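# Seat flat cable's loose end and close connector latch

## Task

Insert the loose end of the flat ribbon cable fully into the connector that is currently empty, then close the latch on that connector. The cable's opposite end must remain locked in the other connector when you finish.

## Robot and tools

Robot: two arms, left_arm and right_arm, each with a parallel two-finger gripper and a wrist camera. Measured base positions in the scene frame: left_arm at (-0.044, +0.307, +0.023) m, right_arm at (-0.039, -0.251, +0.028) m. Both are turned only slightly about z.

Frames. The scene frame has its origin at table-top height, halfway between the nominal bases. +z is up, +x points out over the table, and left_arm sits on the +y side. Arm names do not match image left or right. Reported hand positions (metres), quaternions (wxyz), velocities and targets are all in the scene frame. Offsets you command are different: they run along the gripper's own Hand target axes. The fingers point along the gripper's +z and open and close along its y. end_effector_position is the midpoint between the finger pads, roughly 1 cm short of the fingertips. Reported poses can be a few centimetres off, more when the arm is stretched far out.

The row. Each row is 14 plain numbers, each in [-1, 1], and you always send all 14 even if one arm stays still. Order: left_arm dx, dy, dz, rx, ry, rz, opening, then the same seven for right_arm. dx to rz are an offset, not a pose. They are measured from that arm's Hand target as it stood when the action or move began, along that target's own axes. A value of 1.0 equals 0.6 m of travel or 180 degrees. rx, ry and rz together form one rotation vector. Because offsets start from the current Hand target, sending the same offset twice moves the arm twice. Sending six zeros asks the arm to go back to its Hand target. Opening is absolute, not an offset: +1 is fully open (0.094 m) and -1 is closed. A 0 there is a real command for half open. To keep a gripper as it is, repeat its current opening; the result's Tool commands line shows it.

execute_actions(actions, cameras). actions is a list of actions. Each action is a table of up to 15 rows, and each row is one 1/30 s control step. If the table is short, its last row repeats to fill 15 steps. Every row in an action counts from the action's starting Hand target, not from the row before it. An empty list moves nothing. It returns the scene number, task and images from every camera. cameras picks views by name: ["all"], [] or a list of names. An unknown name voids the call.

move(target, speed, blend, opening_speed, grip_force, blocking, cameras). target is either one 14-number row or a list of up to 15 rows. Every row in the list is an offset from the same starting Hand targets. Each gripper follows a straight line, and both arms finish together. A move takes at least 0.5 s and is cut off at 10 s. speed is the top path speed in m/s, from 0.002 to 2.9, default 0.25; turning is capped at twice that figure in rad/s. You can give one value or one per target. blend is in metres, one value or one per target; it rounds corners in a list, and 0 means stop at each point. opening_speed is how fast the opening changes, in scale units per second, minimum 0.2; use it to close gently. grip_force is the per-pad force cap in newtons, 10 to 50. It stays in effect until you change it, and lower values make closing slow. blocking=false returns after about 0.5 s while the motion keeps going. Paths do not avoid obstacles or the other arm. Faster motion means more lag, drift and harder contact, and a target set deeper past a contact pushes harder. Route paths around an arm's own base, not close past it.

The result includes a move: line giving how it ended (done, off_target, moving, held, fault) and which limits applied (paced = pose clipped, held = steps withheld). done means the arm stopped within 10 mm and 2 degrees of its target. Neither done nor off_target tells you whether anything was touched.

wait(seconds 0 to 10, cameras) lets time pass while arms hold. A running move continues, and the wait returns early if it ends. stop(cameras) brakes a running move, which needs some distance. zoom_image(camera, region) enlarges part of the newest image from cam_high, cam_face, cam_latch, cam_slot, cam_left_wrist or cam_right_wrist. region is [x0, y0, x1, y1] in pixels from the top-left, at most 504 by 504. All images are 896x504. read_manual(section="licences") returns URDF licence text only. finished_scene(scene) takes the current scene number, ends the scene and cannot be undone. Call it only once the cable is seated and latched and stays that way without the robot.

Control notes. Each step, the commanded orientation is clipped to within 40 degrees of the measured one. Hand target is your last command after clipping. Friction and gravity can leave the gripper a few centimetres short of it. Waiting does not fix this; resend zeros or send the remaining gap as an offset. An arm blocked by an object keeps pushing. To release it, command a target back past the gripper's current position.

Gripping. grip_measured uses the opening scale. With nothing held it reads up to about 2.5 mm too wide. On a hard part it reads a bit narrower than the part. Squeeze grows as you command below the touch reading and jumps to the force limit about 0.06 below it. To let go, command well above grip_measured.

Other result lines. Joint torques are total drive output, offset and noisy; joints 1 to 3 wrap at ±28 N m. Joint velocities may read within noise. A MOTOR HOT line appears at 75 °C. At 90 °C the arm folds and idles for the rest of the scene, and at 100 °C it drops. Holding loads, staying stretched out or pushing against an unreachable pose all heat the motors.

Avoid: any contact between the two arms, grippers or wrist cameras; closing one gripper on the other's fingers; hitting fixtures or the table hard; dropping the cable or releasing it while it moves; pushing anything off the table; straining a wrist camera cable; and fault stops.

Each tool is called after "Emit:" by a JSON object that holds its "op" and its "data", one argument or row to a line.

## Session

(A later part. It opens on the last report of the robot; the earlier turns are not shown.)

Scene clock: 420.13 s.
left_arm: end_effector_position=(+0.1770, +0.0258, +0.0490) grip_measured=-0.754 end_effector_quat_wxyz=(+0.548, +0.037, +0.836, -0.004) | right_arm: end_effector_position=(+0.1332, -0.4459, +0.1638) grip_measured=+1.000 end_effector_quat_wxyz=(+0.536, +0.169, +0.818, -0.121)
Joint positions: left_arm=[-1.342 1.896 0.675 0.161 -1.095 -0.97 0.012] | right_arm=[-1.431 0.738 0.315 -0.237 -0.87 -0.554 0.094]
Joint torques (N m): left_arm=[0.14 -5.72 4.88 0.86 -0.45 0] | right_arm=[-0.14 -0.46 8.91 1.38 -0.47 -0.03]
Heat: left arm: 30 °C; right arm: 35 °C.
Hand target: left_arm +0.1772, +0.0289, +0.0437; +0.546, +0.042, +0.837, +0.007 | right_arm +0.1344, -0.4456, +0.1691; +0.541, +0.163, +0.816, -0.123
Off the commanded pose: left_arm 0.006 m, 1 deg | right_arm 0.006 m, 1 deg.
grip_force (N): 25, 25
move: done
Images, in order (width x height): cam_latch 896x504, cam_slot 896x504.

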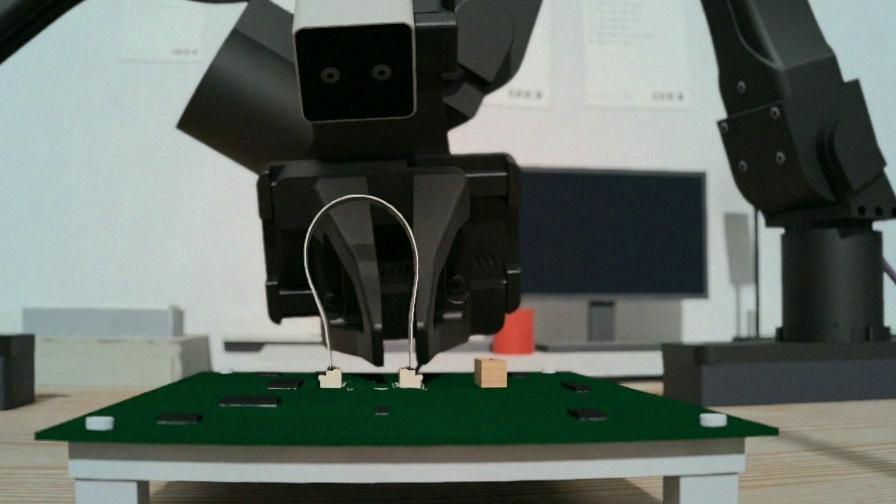

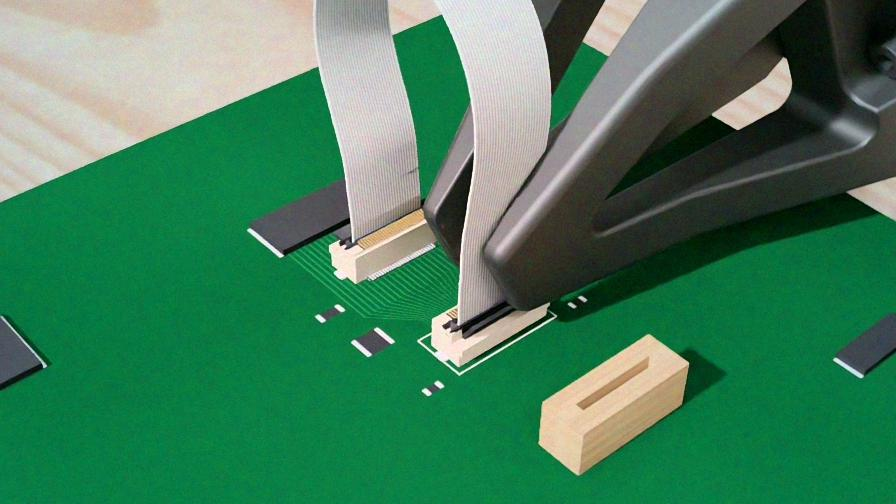

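Emit:
{"op": "move", "data": {
  "target": [0.00494,-0.00158,0.00058,0.00179,0.00343,0.00181,-0.757,0,0,0,0,0,0,1],
  "speed": 0.02,
  "cameras": ["cam_latch", "cam_slot"]
}}

Emit:
{"op": "zoom_image", "data": {
  "camera": "cam_latch",
  "region": [370, 290, 450, 400]
}}

Emit:
{"op": "zoom_image", "data": {
  "camera": "cam_slot",
  "region": [425, 250, 565, 370]
}}

Scene clock: 441.20 s.
left_arm: end_effector_position=(+0.1769, +0.0258, +0.0484) grip_measured=-0.754 end_effector_quat_wxyz=(+0.547, +0.038, +0.836, -0.003) | right_arm: end_effector_position=(+0.1332, -0.4459, +0.1638) grip_measured=+1.000 end_effector_quat_wxyz=(+0.536, +0.169, +0.818, -0.121)
Joint positions: left_arm=[-1.342 1.897 0.675 0.161 -1.094 -0.97 0.012] | right_arm=[-1.431 0.738 0.315 -0.237 -0.87 -0.554 0.094]
Joint torques (N m): left_arm=[0.13 -5.55 4.86 0.88 -0.34 0.02] | right_arm=[-0.06 -0.49 8.91 1.38 -0.48 -0.01]
Heat: left arm: 29 °C; right arm: 35 °C.
Hand target: left_arm +0.1763, +0.0282, +0.0408; +0.541, +0.046, +0.840, +0.006 | right_arm +0.1344, -0.4456, +0.1691; +0.541, +0.163, +0.816, -0.123
Off the commanded pose: left_arm 0.008 m, 2 deg | right_arm 0.006 m, 1 deg.
grip_force (N): 25, 25
move: done
Images, in order (width x height): cam_latch 896x504, cam_slot 896x504.

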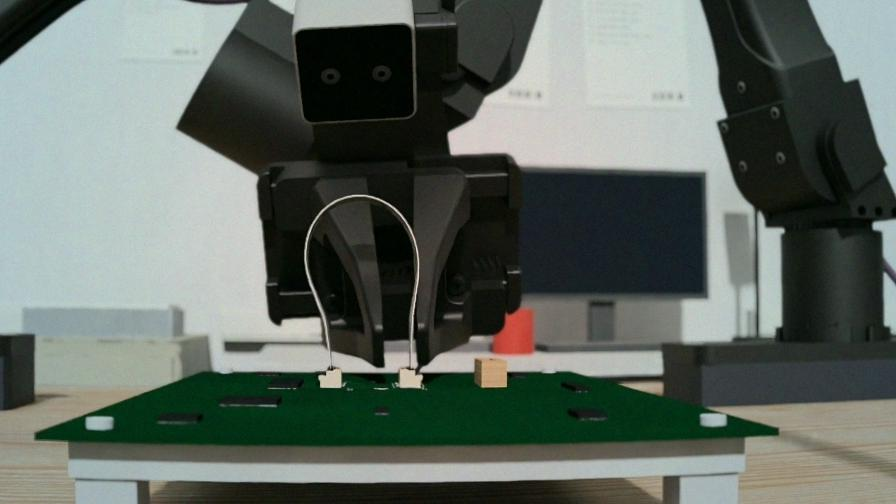

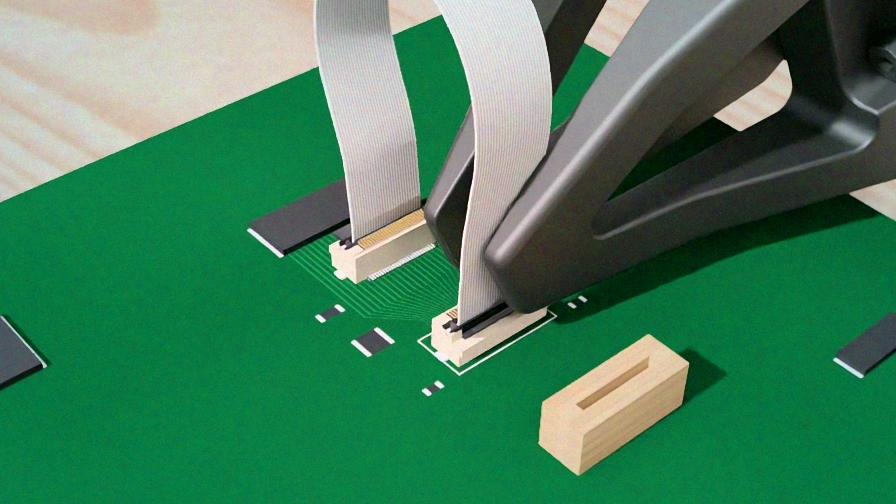

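Scaled by 4.582 from the camera's 896x504 image, which has a finer 1280x720 frame.

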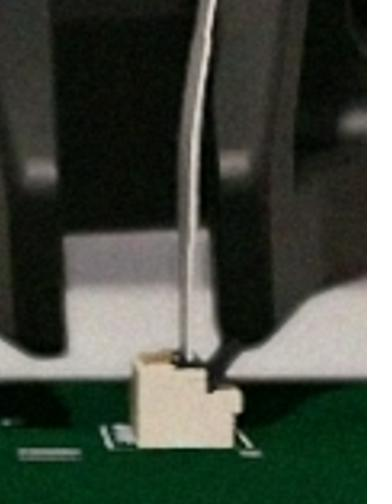

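Scaled by 3.600 from the camera's 896x504 image, which has a finer 1280x720 frame.

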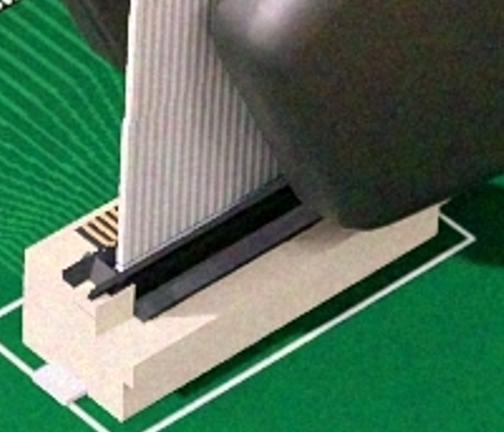

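Emit:
{"op": "move", "data": {
  "target": [0.00494,-0.00158,0.00058,0.00179,0.00343,0.00181,-0.757,0,0,0,0,0,0,1],
  "speed": 0.02,
  "cameras": ["cam_latch", "cam_slot"]
}}

Emit:
{"op": "zoom_image", "data": {
  "camera": "cam_latch",
  "region": [370, 290, 450, 400]
}}

Emit:
{"op": "zoom_image", "data": {
  "camera": "cam_slot",
  "region": [425, 250, 565, 370]
}}

Scene clock: 442.50 s.
left_arm: end_effector_position=(+0.1769, +0.0258, +0.0484) grip_measured=-0.754 end_effector_quat_wxyz=(+0.547, +0.038, +0.836, -0.003) | right_arm: end_effector_position=(+0.1332, -0.4459, +0.1638) grip_measured=+1.000 end_effector_quat_wxyz=(+0.536, +0.169, +0.818, -0.121)
Joint positions: left_arm=[-1.342 1.897 0.675 0.161 -1.094 -0.969 0.012] | right_arm=[-1.431 0.738 0.315 -0.237 -0.87 -0.554 0.094]
Joint torques (N m): left_arm=[0.1 -5.3 4.82 0.86 -0.2 0.03] | right_arm=[-0.08 -0.44 8.9 1.39 -0.47 0]
Heat: left arm: 29 °C; right arm: 35 °C.
Hand target: left_arm +0.1753, +0.0275, +0.0379; +0.537, +0.050, +0.842, +0.006 | right_arm +0.1344, -0.4456, +0.1691; +0.541, +0.163, +0.816, -0.123
Off the commanded pose: left_arm 0.011 m, 2 deg | right_arm 0.006 m, 1 deg.
grip_force (N): 25, 25
move: off_target (left_arm)
Images, in order (width x height): cam_latch 896x504, cam_slot 896x504.

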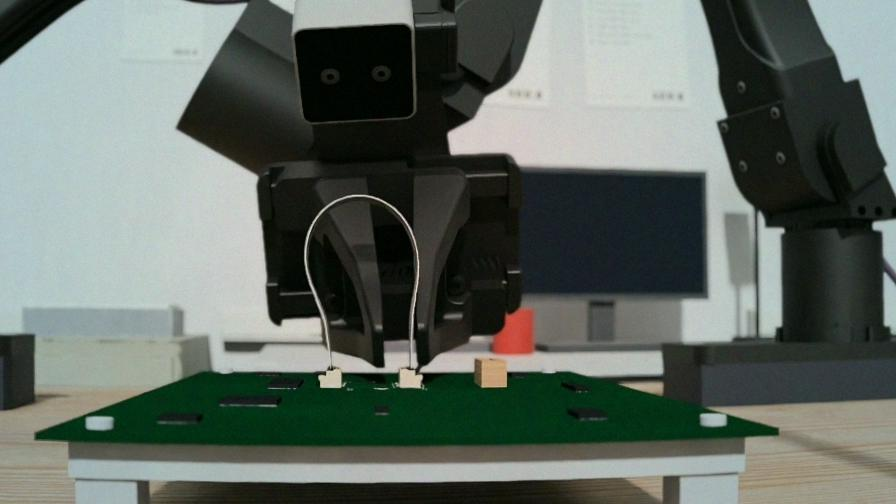

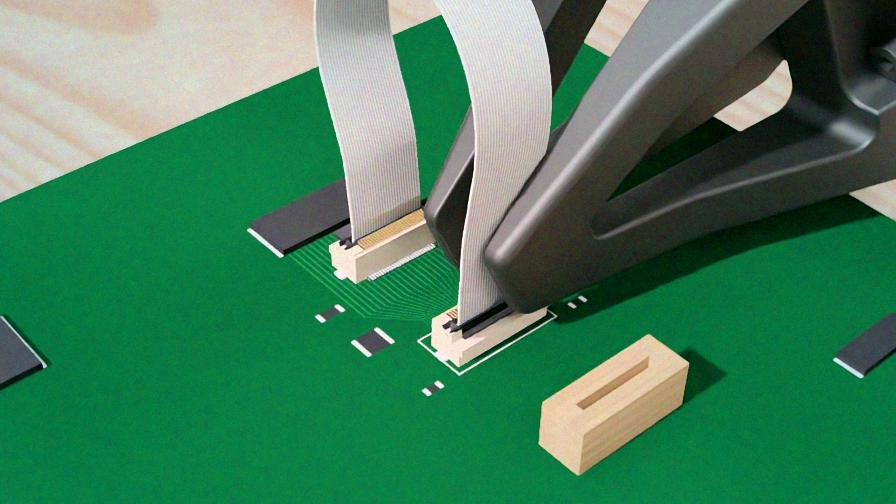

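Scaled by 4.582 from the camera's 896x504 image, which has a finer 1280x720 frame.

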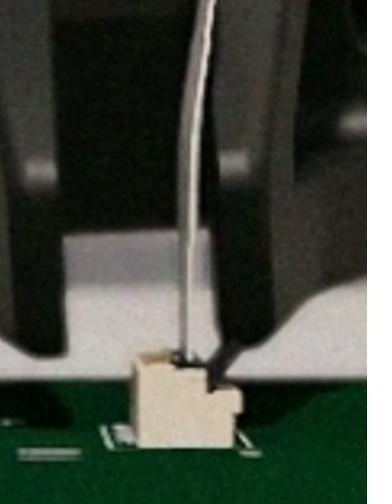

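Scaled by 3.600 from the camera's 896x504 image, which has a finer 1280x720 frame.

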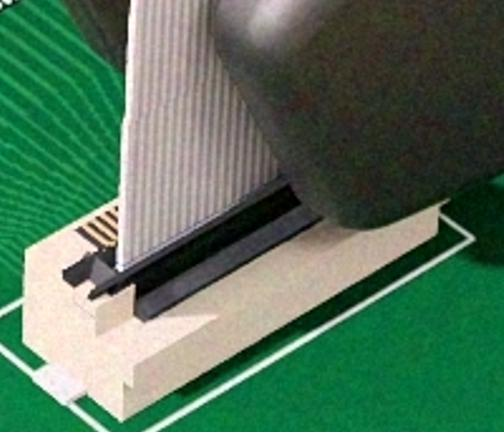

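Emit:
{"op": "move", "data": {
  "target": [0.00494,-0.00158,0.00058,0.00179,0.00343,0.00181,-0.757,0,0,0,0,0,0,1],
  "speed": 0.02,
  "cameras": ["cam_latch", "cam_slot"]
}}

Emit:
{"op": "zoom_image", "data": {
  "camera": "cam_latch",
  "region": [370, 290, 450, 400]
}}

Emit:
{"op": "zoom_image", "data": {
  "camera": "cam_slot",
  "region": [425, 250, 565, 370]
}}

Scene clock: 444.03 s.
left_arm: end_effector_position=(+0.1765, +0.0264, +0.0455) grip_measured=-0.754 end_effector_quat_wxyz=(+0.545, +0.043, +0.837, +0.001) | right_arm: end_effector_position=(+0.1332, -0.4459, +0.1638) grip_measured=+1.000 end_effector_quat_wxyz=(+0.536, +0.169, +0.818, -0.121)
Joint positions: left_arm=[-1.342 1.905 0.675 0.159 -1.09 -0.965 0.012] | right_arm=[-1.431 0.738 0.315 -0.237 -0.87 -0.554 0.094]
Joint torques (N m): left_arm=[0.02 -5.59 4.71 0.87 -0.13 -0.01] | right_arm=[-0.16 -0.54 8.88 1.38 -0.48 -0.01]
Heat: left arm: 29 °C; right arm: 35 °C.
Hand target: left_arm +0.1742, +0.0267, +0.0349; +0.532, +0.054, +0.845, +0.005 | right_arm +0.1344, -0.4456, +0.1691; +0.541, +0.163, +0.816, -0.123
Off the commanded pose: left_arm 0.011 m, 2 deg | right_arm 0.006 m, 1 deg.
grip_force (N): 25, 25
move: off_target (left_arm)
Images, in order (width x height): cam_latch 896x504, cam_slot 896x504.

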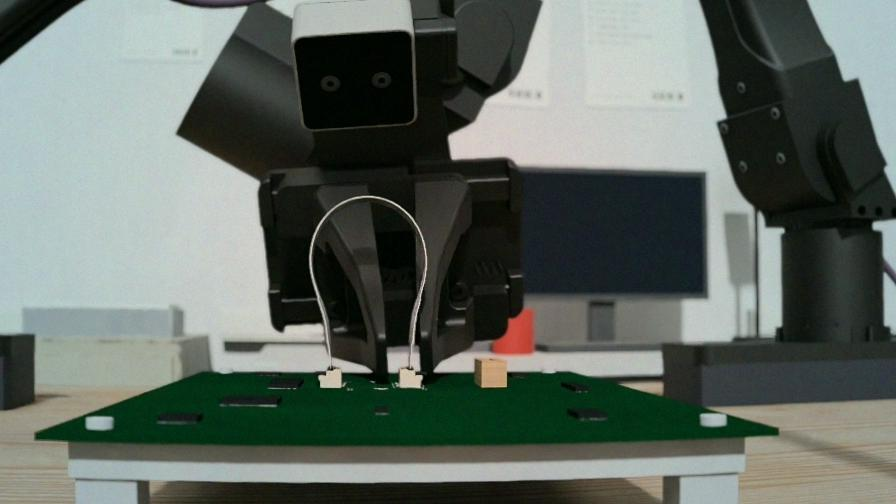

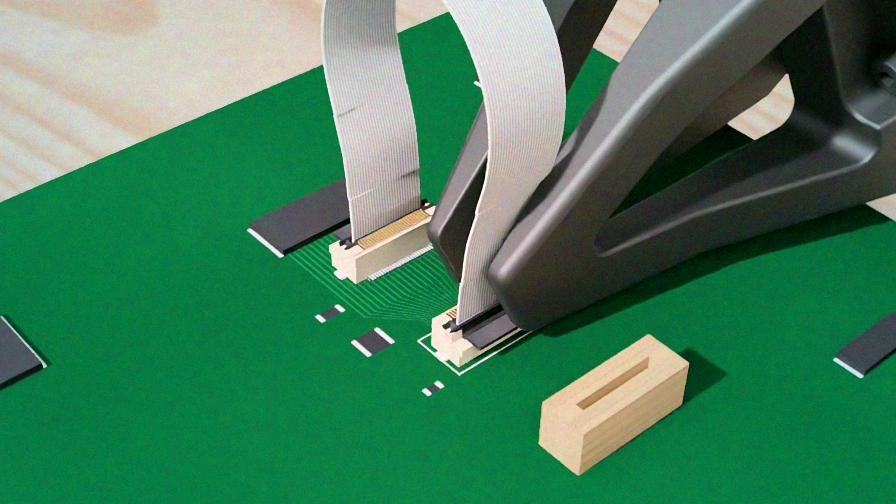

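Scaled by 4.582 from the camera's 896x504 image, which has a finer 1280x720 frame.

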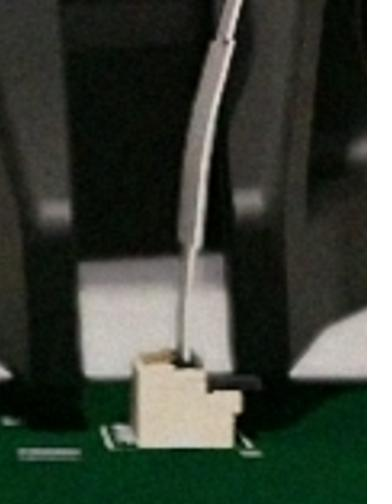

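Scaled by 3.600 from the camera's 896x504 image, which has a finer 1280x720 frame.

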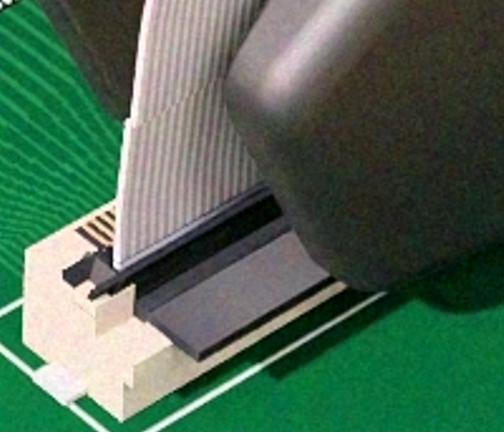

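Emit:
{"op": "zoom_image", "data": {
  "camera": "cam_latch",
  "region": [310, 352, 350, 392]
}}

Emit:
{"op": "zoom_image", "data": {
  "camera": "cam_latch",
  "region": [390, 352, 430, 392]
}}

Scaled by 12.600 from the camera's 896x504 image, which has a finer 1280x720 frame.

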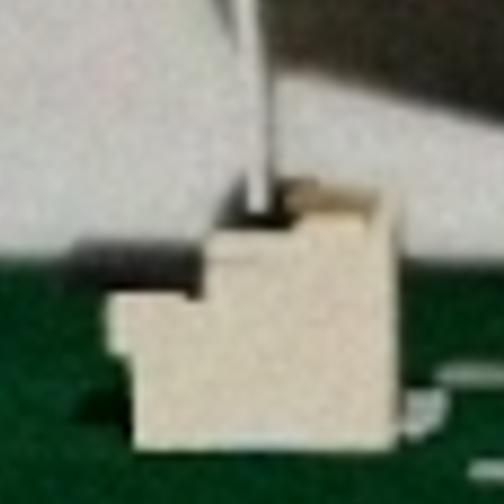

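Scaled by 12.600 from the camera's 896x504 image, which has a finer 1280x720 frame.

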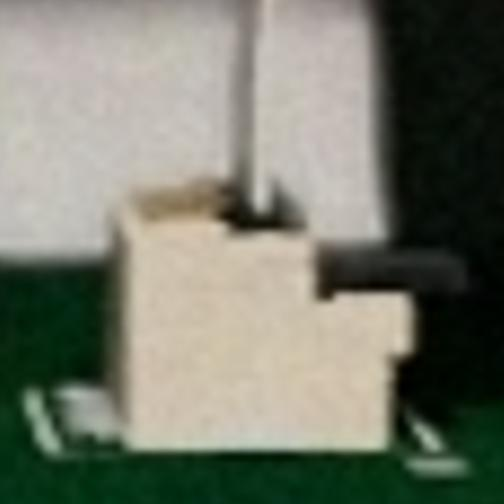

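Emit:
{"op": "zoom_image", "data": {
  "camera": "cam_latch",
  "region": [380, 350, 450, 395]
}}

Emit:
{"op": "zoom_image", "data": {
  "camera": "cam_slot",
  "region": [430, 280, 530, 370]
}}

Scaled by 7.200 from the camera's 896x504 image, which has a finer 1280x720 frame.

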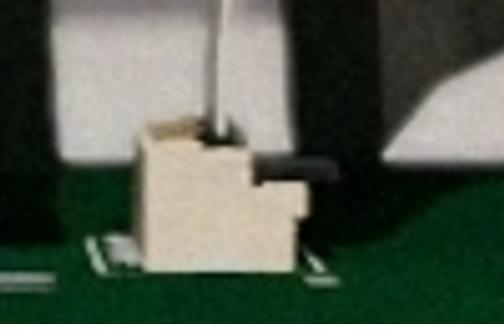

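Scaled by 5.040 from the camera's 896x504 image, which has a finer 1280x720 frame.

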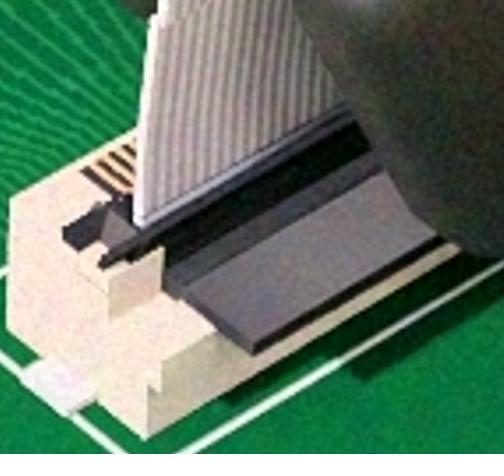

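Emit:
{"op": "move", "data": {
  "target": [-0.02219,0.00423,-0.00461,-0.00379,-0.0111,-0.00881,-0.757,0,0,0,0,0,0,1],
  "speed": 0.03
}}

Scene clock: 448.10 s.
left_arm: end_effector_position=(+0.1766, +0.0266, +0.0458) grip_measured=-0.754 end_effector_quat_wxyz=(+0.546, +0.042, +0.837, +0.002) | right_arm: end_effector_position=(+0.1332, -0.4459, +0.1638) grip_measured=+1.000 end_effector_quat_wxyz=(+0.536, +0.169, +0.818, -0.121)
Joint positions: left_arm=[-1.342 1.905 0.675 0.159 -1.092 -0.965 0.012] | right_arm=[-1.431 0.738 0.315 -0.237 -0.87 -0.554 0.094]
Joint torques (N m): left_arm=[0.31 -7.66 4.75 0.85 -0.46 -0.04] | right_arm=[-0.1 -0.47 8.94 1.39 -0.48 -0.01]
Heat: left arm: 29 °C; right arm: 35 °C.
Hand target: left_arm +0.1776, +0.0281, +0.0483; +0.547, +0.039, +0.836, +0.002 | right_arm +0.1344, -0.4456, +0.1691; +0.541, +0.163, +0.816, -0.123
Off the commanded pose: left_arm 0.003 m, 0 deg | right_arm 0.006 m, 1 deg.
grip_force (N): 25, 25
move: done

Emit:
{"op": "move", "data": {
  "target": [0,0,0,0,0,0,-0.67,0,0,0,0,0,0,1],
  "speed": 0.03,
  "opening_speed": 0.2
}}

Emit:
{"op": "move", "data": {
  "target": [-0.01421,-0.00253,-0.00475,0.00341,-0.00261,-0.00853,-0.67,0,0,0,0,0,0,1],
  "speed": 0.03,
  "cameras": ["cam_latch", "cam_slot"]
}}

Emit:
{"op": "zoom_image", "data": {
  "camera": "cam_latch",
  "region": [370, 290, 450, 400]
}}

Scene clock: 450.37 s.
left_arm: end_effector_position=(+0.1761, +0.0260, +0.0448) grip_measured=-0.672 end_effector_quat_wxyz=(+0.543, +0.044, +0.838, +0.000) | right_arm: end_effector_position=(+0.1332, -0.4459, +0.1638) grip_measured=+1.000 end_effector_quat_wxyz=(+0.536, +0.169, +0.818, -0.121)
Joint positions: left_arm=[-1.342 1.905 0.675 0.158 -1.085 -0.965 0.015] | right_arm=[-1.431 0.738 0.315 -0.237 -0.87 -0.554 0.094]
Joint velocities: left_arm=[within noise] | right_arm=[0.007 -0.012 0.002 0.051 -0.037 -0.154 0]
Joint torques (N m): left_arm=[0.28 -7.64 4.75 0.86 -0.52 -0.04] | right_arm=[-0.13 -0.46 8.94 1.38 -0.48 -0.02]
Heat: left arm: 29 °C; right arm: 35 °C.
Hand target: left_arm +0.1777, +0.0281, +0.0483; +0.547, +0.039, +0.836, +0.002 | right_arm +0.1344, -0.4456, +0.1691; +0.541, +0.163, +0.816, -0.123
Off the commanded pose: left_arm 0.004 m, 1 deg | right_arm 0.006 m, 1 deg.
grip_force (N): 25, 25
move: done

Scene clock: 451.10 s.
left_arm: end_effector_position=(+0.1761, +0.0260, +0.0448) grip_measured=-0.672 end_effector_quat_wxyz=(+0.543, +0.044, +0.838, +0.000) | right_arm: end_effector_position=(+0.1332, -0.4459, +0.1638) grip_measured=+1.000 end_effector_quat_wxyz=(+0.536, +0.169, +0.818, -0.121)
Joint positions: left_arm=[-1.342 1.905 0.675 0.158 -1.085 -0.965 0.015] | right_arm=[-1.431 0.738 0.315 -0.237 -0.87 -0.554 0.094]
Joint torques (N m): left_arm=[0.35 -10.06 4.48 0.9 -0.54 -0.02] | right_arm=[-0.12 -0.53 8.91 1.38 -0.46 0]
Heat: left arm: 29 °C; right arm: 35 °C.
Hand target: left_arm +0.1784, +0.0262, +0.0571; +0.550, +0.031, +0.835, -0.010 | right_arm +0.1344, -0.4456, +0.1691; +0.541, +0.163, +0.816, -0.123
Off the commanded pose: left_arm 0.013 m, 2 deg | right_arm 0.006 m, 1 deg.
grip_force (N): 25, 25
move: off_target (left_arm)
Images, in order (width x height): cam_latch 896x504, cam_slot 896x504.

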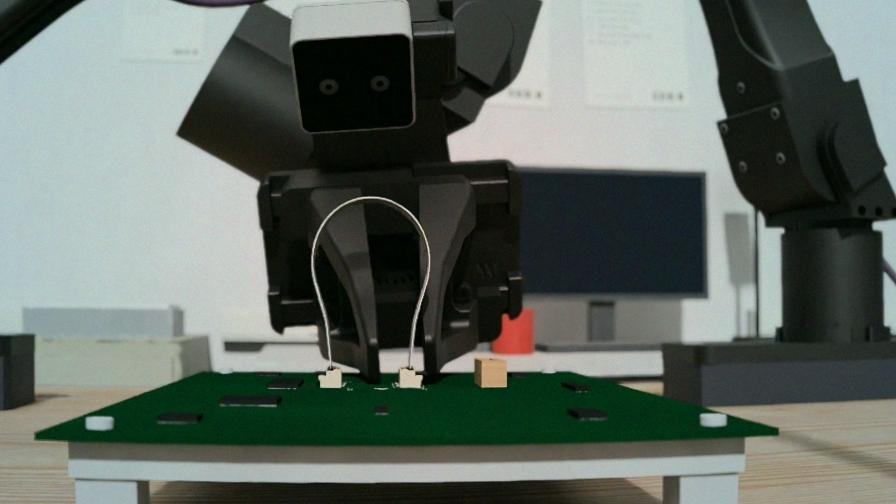

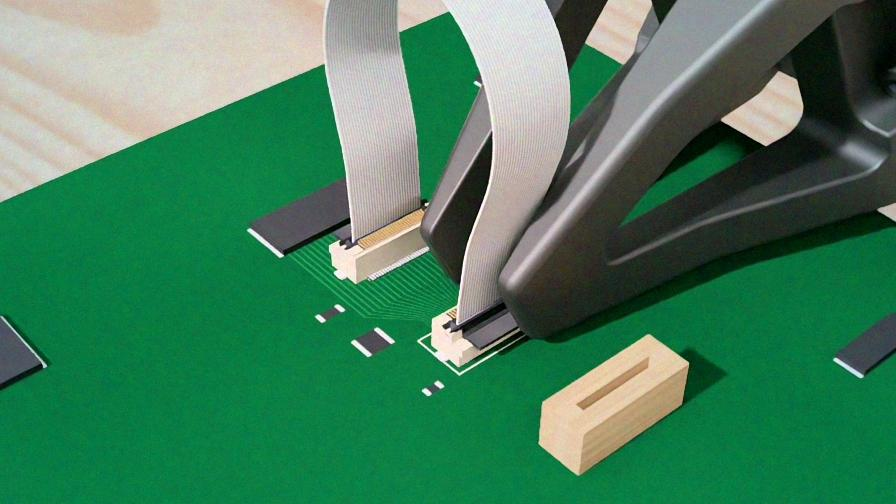

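Scaled by 4.582 from the camera's 896x504 image, which has a finer 1280x720 frame.

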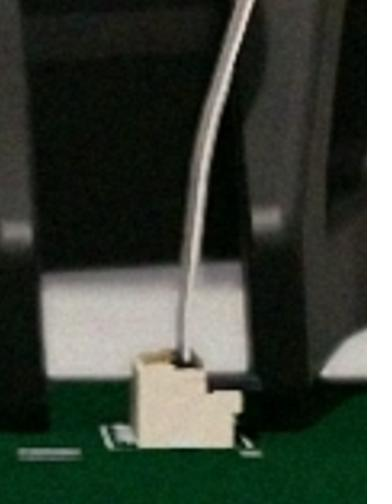

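Emit:
{"op": "move", "data": {
  "target": [0,0,0,0,0,0,-0.55,0,0,0,0,0,0,1],
  "speed": 0.03,
  "opening_speed": 0.2,
  "cameras": ["cam_slot"]
}}

Emit:
{"op": "zoom_image", "data": {
  "camera": "cam_slot",
  "region": [425, 250, 565, 370]
}}

Scene clock: 453.90 s.
left_arm: end_effector_position=(+0.1760, +0.0258, +0.0444) grip_measured=-0.552 end_effector_quat_wxyz=(+0.542, +0.044, +0.839, +0.000) | right_arm: end_effector_position=(+0.1332, -0.4459, +0.1638) grip_measured=+1.000 end_effector_quat_wxyz=(+0.536, +0.169, +0.818, -0.121)
Joint positions: left_arm=[-1.342 1.905 0.675 0.158 -1.082 -0.965 0.021] | right_arm=[-1.431 0.738 0.315 -0.237 -0.87 -0.554 0.094]
Joint torques (N m): left_arm=[0.35 -10.09 4.49 0.91 -0.55 -0.01] | right_arm=[-0.12 -0.47 8.9 1.37 -0.47 -0.01]
Heat: left arm: 29 °C; right arm: 35 °C.
Hand target: left_arm +0.1783, +0.0261, +0.0571; +0.550, +0.031, +0.835, -0.010 | right_arm +0.1344, -0.4456, +0.1691; +0.541, +0.163, +0.816, -0.123
Off the commanded pose: left_arm 0.013 m, 2 deg | right_arm 0.006 m, 1 deg.
grip_force (N): 25, 25
move: off_target (left_arm)
Images, in order (width x height): cam_slot 896x504.

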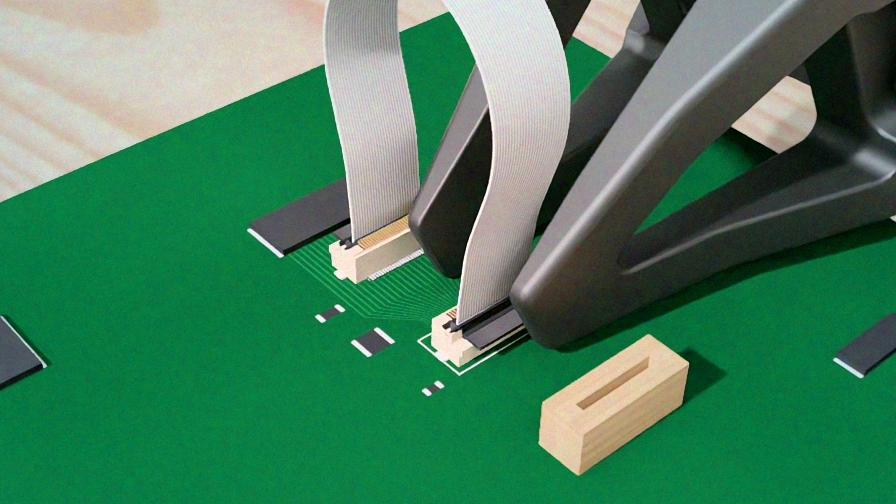

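Scaled by 3.600 from the camera's 896x504 image, which has a finer 1280x720 frame.

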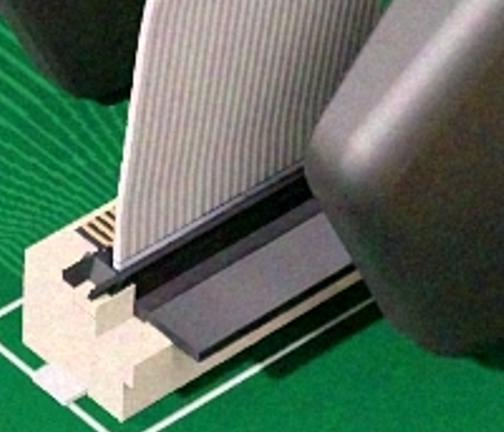

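Emit:
{"op": "move", "data": {
  "target": [-0.00947,-0.00169,-0.00316,0.00227,-0.00174,-0.00569,-0.55,0,0,0,0,0,0,1],
  "speed": 0.03,
  "cameras": ["cam_latch"]
}}

Emit:
{"op": "zoom_image", "data": {
  "camera": "cam_latch",
  "region": [330, 290, 450, 400]
}}

Scene clock: 455.77 s.
left_arm: end_effector_position=(+0.1764, +0.0234, +0.0520) grip_measured=-0.552 end_effector_quat_wxyz=(+0.545, +0.037, +0.838, -0.011) | right_arm: end_effector_position=(+0.1332, -0.4459, +0.1638) grip_measured=+1.000 end_effector_quat_wxyz=(+0.536, +0.169, +0.818, -0.121)
Joint positions: left_arm=[-1.342 1.879 0.675 0.158 -1.082 -0.965 0.021] | right_arm=[-1.431 0.738 0.315 -0.237 -0.87 -0.554 0.094]
Joint torques (N m): left_arm=[0.36 -9.61 4.49 0.95 -0.56 -0.01] | right_arm=[-0.06 -0.51 8.91 1.37 -0.48 -0.01]
Heat: left arm: 29 °C; right arm: 35 °C.
Hand target: left_arm +0.1788, +0.0250, +0.0631; +0.552, +0.026, +0.833, -0.018 | right_arm +0.1344, -0.4456, +0.1691; +0.541, +0.163, +0.816, -0.123
Off the commanded pose: left_arm 0.011 m, 2 deg | right_arm 0.006 m, 1 deg.
grip_force (N): 25, 25
move: off_target (left_arm)
Images, in order (width x height): cam_latch 896x504.

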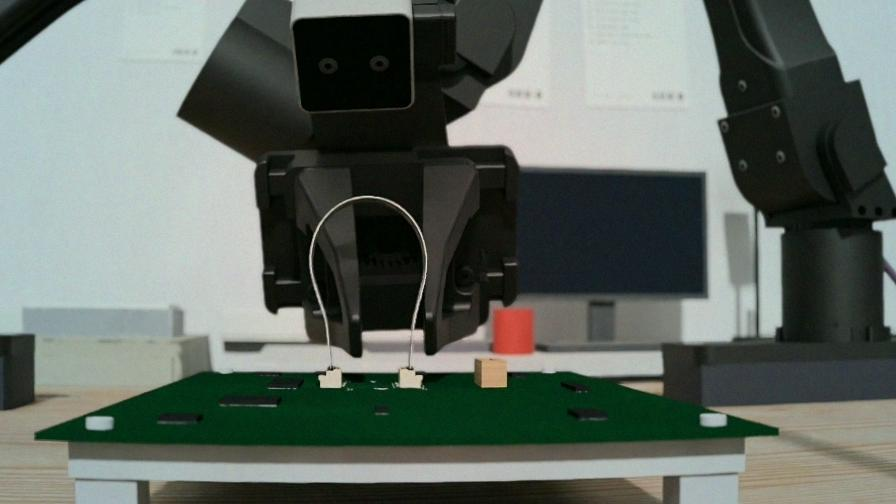

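Scaled by 4.200 from the camera's 896x504 image, which has a finer 1280x720 frame.

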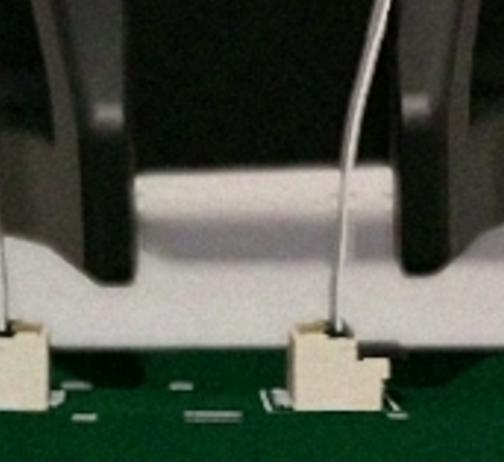

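Emit:
{"op": "move", "data": {
  "target": [0,0,-0.16,0,0,0,-0.58,0,0,0,0,0,0,1],
  "speed": 0.08,
  "cameras": ["cam_latch", "cam_slot"]
}}

Emit:
{"op": "zoom_image", "data": {
  "camera": "cam_slot",
  "region": [425, 250, 565, 370]
}}

Emit:
{"op": "zoom_image", "data": {
  "camera": "cam_latch",
  "region": [390, 352, 430, 392]
}}

Scene clock: 459.07 s.
left_arm: end_effector_position=(+0.0906, +0.0380, +0.0937) grip_measured=-0.577 end_effector_quat_wxyz=(+0.541, +0.028, +0.841, -0.012) | right_arm: end_effector_position=(+0.1332, -0.4459, +0.1638) grip_measured=+1.000 end_effector_quat_wxyz=(+0.536, +0.169, +0.818, -0.121)
Joint positions: left_arm=[-1.656 1.792 0.858 -0.772 -1.139 -1.708 0.02] | right_arm=[-1.431 0.738 0.315 -0.237 -0.87 -0.554 0.094]
Joint torques (N m): left_arm=[-0.31 -5.44 8.14 -0.15 -0.79 -0.11] | right_arm=[-0.09 -0.47 8.94 1.38 -0.48 0]
Heat: left arm: 29 °C; right arm: 35 °C.
Hand target: left_arm +0.0906, +0.0305, +0.1006; +0.552, +0.025, +0.833, -0.018 | right_arm +0.1344, -0.4456, +0.1691; +0.541, +0.163, +0.816, -0.123
Off the commanded pose: left_arm 0.010 m, 2 deg | right_arm 0.006 m, 1 deg.
grip_force (N): 25, 25
move: done
Images, in order (width x height): cam_latch 896x504, cam_slot 896x504.

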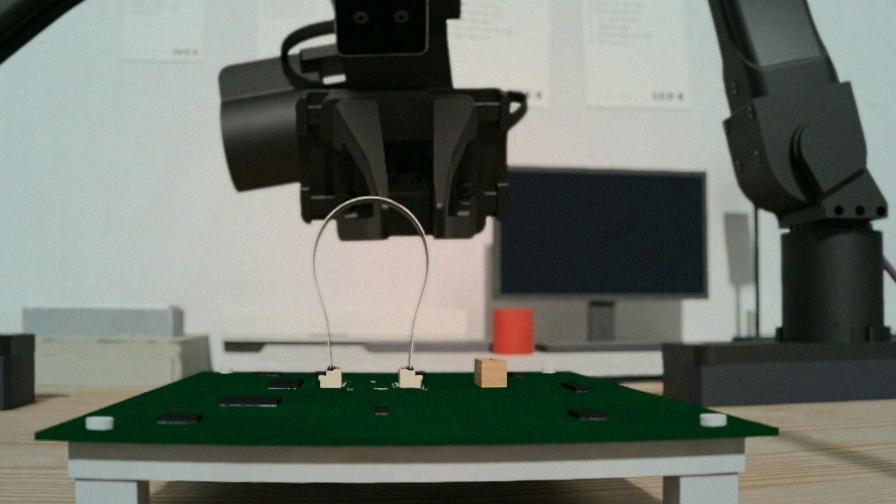

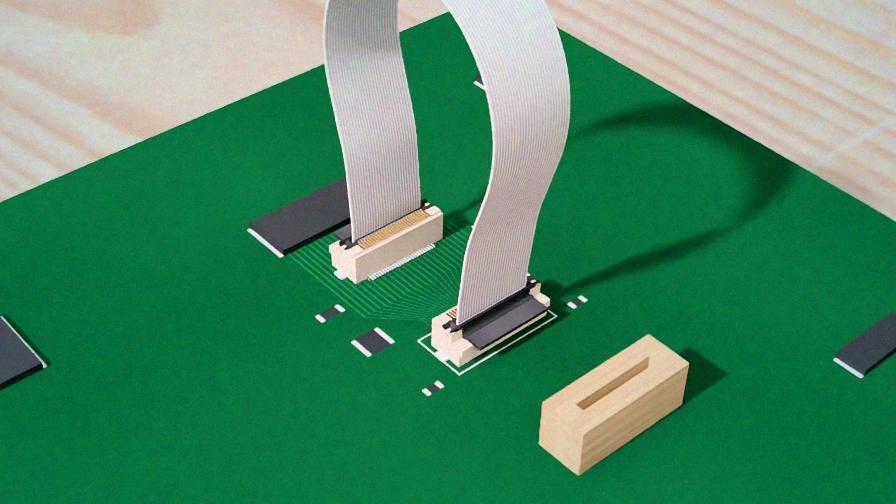

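Scaled by 3.600 from the camera's 896x504 image, which has a finer 1280x720 frame.

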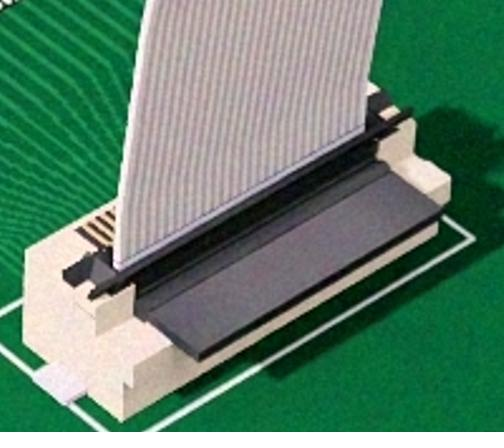

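Scaled by 12.600 from the camera's 896x504 image, which has a finer 1280x720 frame.

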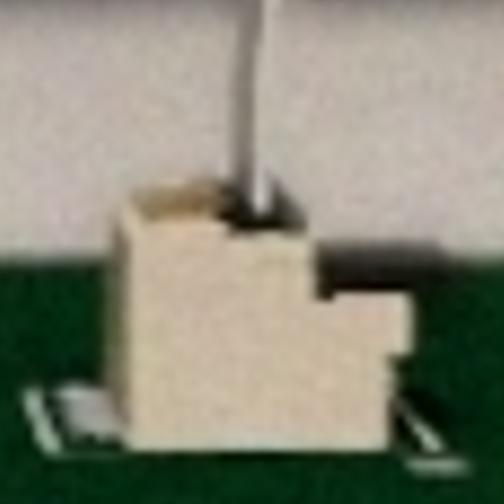

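Emit:
{"op": "zoom_image", "data": {
  "camera": "cam_slot",
  "region": [445, 270, 545, 350]
}}

Emit:
{"op": "zoom_image", "data": {
  "camera": "cam_slot",
  "region": [325, 190, 455, 290]
}}

Scaled by 5.040 from the camera's 896x504 image, which has a finer 1280x720 frame.

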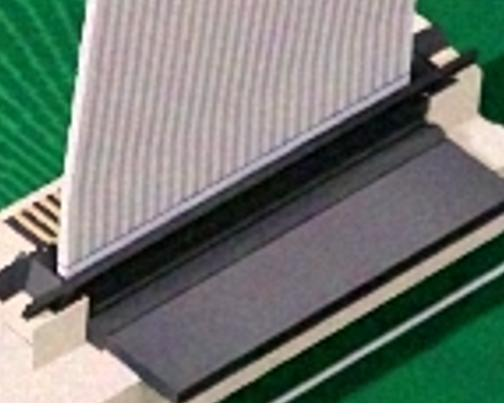

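Scaled by 3.877 from the camera's 896x504 image, which has a finer 1280x720 frame.

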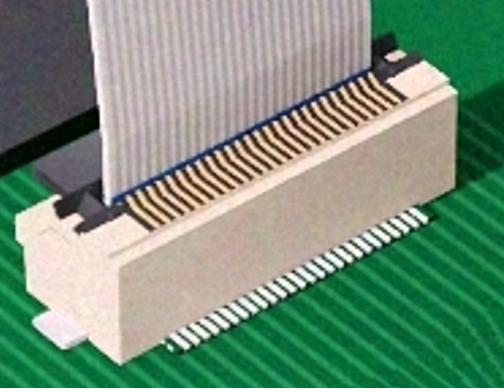

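Emit:
{"op": "execute_actions", "data": {
  "actions": [],
  "cameras": ["cam_high", "cam_face", "cam_right_wrist", "cam_left_wrist"]
}}

Emit:
{"op": "zoom_image", "data": {
  "camera": "cam_high",
  "region": [330, 220, 450, 300]
}}

Emit:
{"op": "zoom_image", "data": {
  "camera": "cam_face",
  "region": [400, 200, 520, 300]
}}

Scene clock: 460.50 s.
left_arm: end_effector_position=(+0.0906, +0.0381, +0.0937) grip_measured=-0.577 end_effector_quat_wxyz=(+0.541, +0.028, +0.841, -0.012) | right_arm: end_effector_position=(+0.1332, -0.4459, +0.1638) grip_measured=+1.000 end_effector_quat_wxyz=(+0.536, +0.169, +0.818, -0.121)
Joint positions: left_arm=[-1.656 1.792 0.858 -0.773 -1.139 -1.709 0.02] | right_arm=[-1.431 0.738 0.315 -0.237 -0.87 -0.554 0.094]
Joint velocities: within noise
Joint torques (N m): left_arm=[-0.35 -5.42 8.21 -0.17 -0.76 -0.11] | right_arm=[-0.05 -0.51 8.91 1.38 -0.47 0]
Heat: left arm: 29 °C; right arm: 35 °C.
Hand target: left_arm +0.0906, +0.0305, +0.1006; +0.552, +0.025, +0.833, -0.018 | right_arm +0.1344, -0.4456, +0.1691; +0.541, +0.163, +0.816, -0.123
Tool commands: left_gripper/opening=-0.58 right_gripper/opening=+1.0
Off the commanded pose: left_arm 0.010 m, 2 deg | right_arm 0.006 m, 1 deg.
grip_force (N): 25, 25
camera_calibration:
cam_left_wrist: T_world_to_cam=[[-0.0741776, -0.996968, -0.0235176, 0.046396], [-0.747246, 0.0711834, -0.660724, 0.166084], [0.660394, -0.0314374, -0.750261, 0.105686], [0, 0, 0, 1]] pos_world=[0.057753, 0.0377553, 0.190119]
Images, in order (width x height): cam_high 896x504, cam_face 896x504, cam_left_wrist 896x504, cam_right_wrist 896x504.

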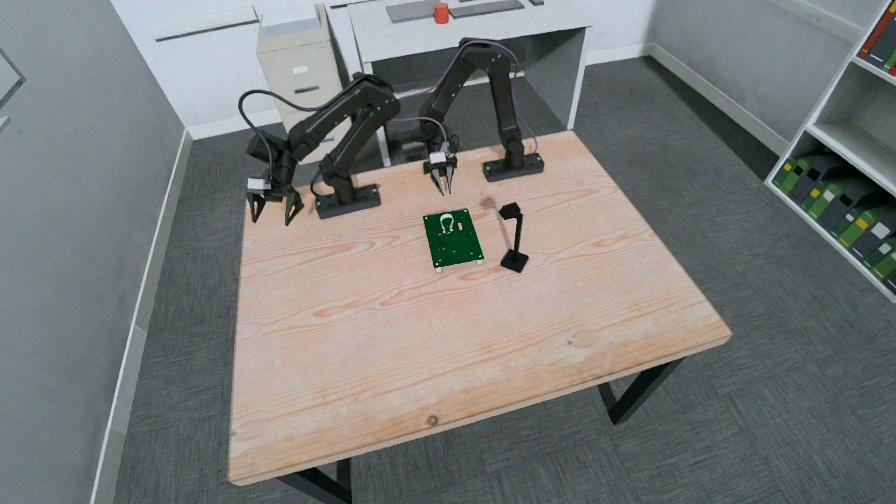

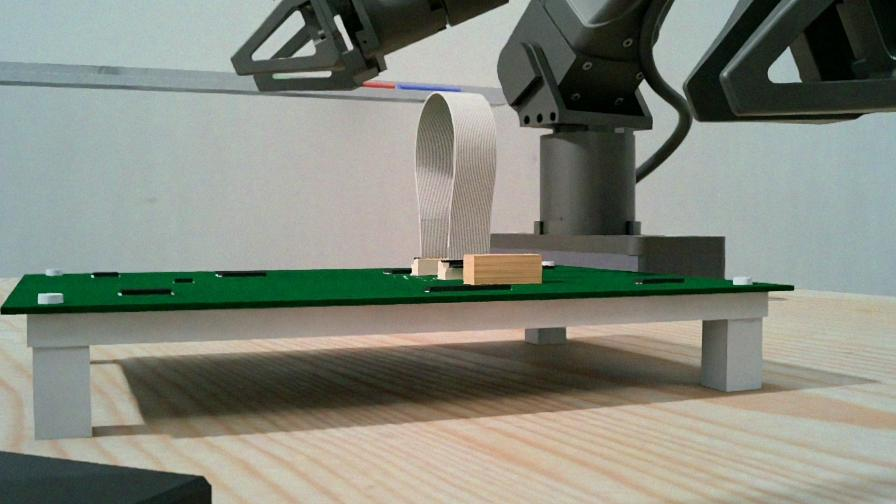

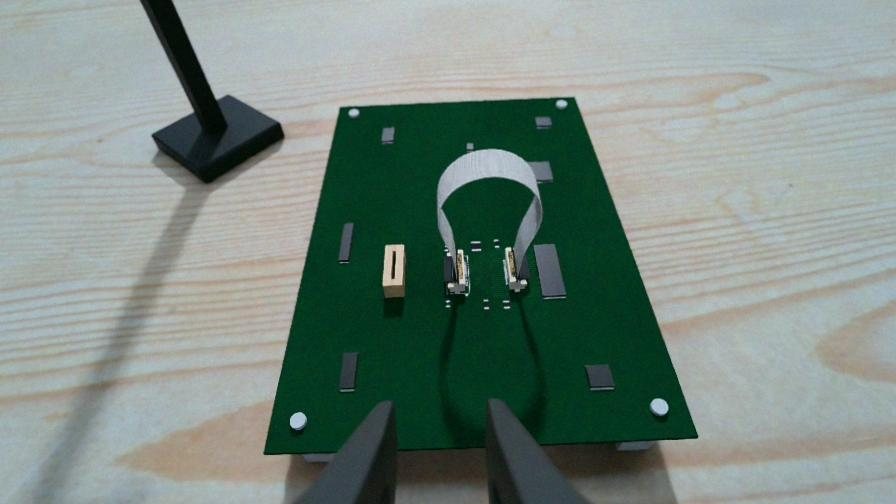

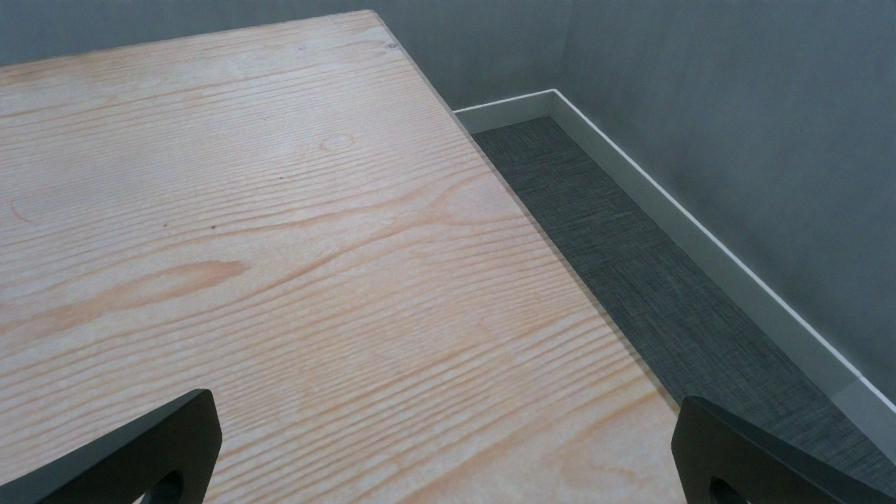

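Scaled by 4.200 from the camera's 896x504 image, which has a finer 1280x720 frame.

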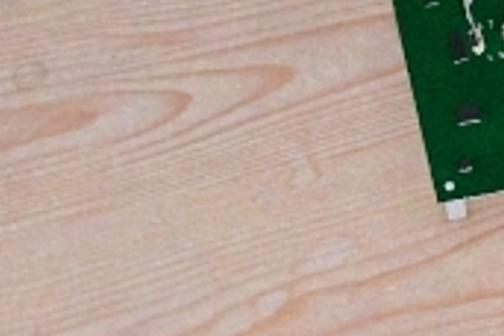

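Scaled by 4.200 from the camera's 896x504 image, which has a finer 1280x720 frame.

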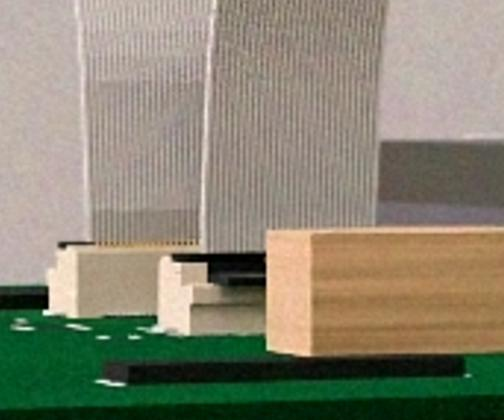

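Emit:
{"op": "zoom_image", "data": {
  "camera": "cam_left_wrist",
  "region": [430, 230, 550, 310]
}}

Scaled by 4.200 from the camera's 896x504 image, which has a finer 1280x720 frame.

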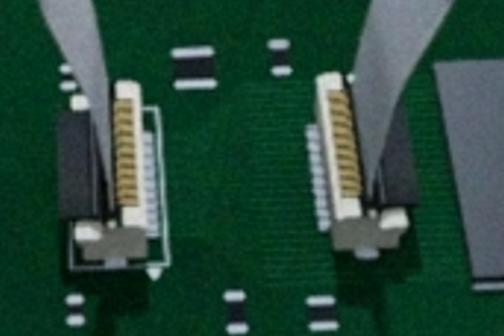

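Emit:
{"op": "finished_scene", "data": {
  "scene": 1
}}

The scene is finished: the task was done.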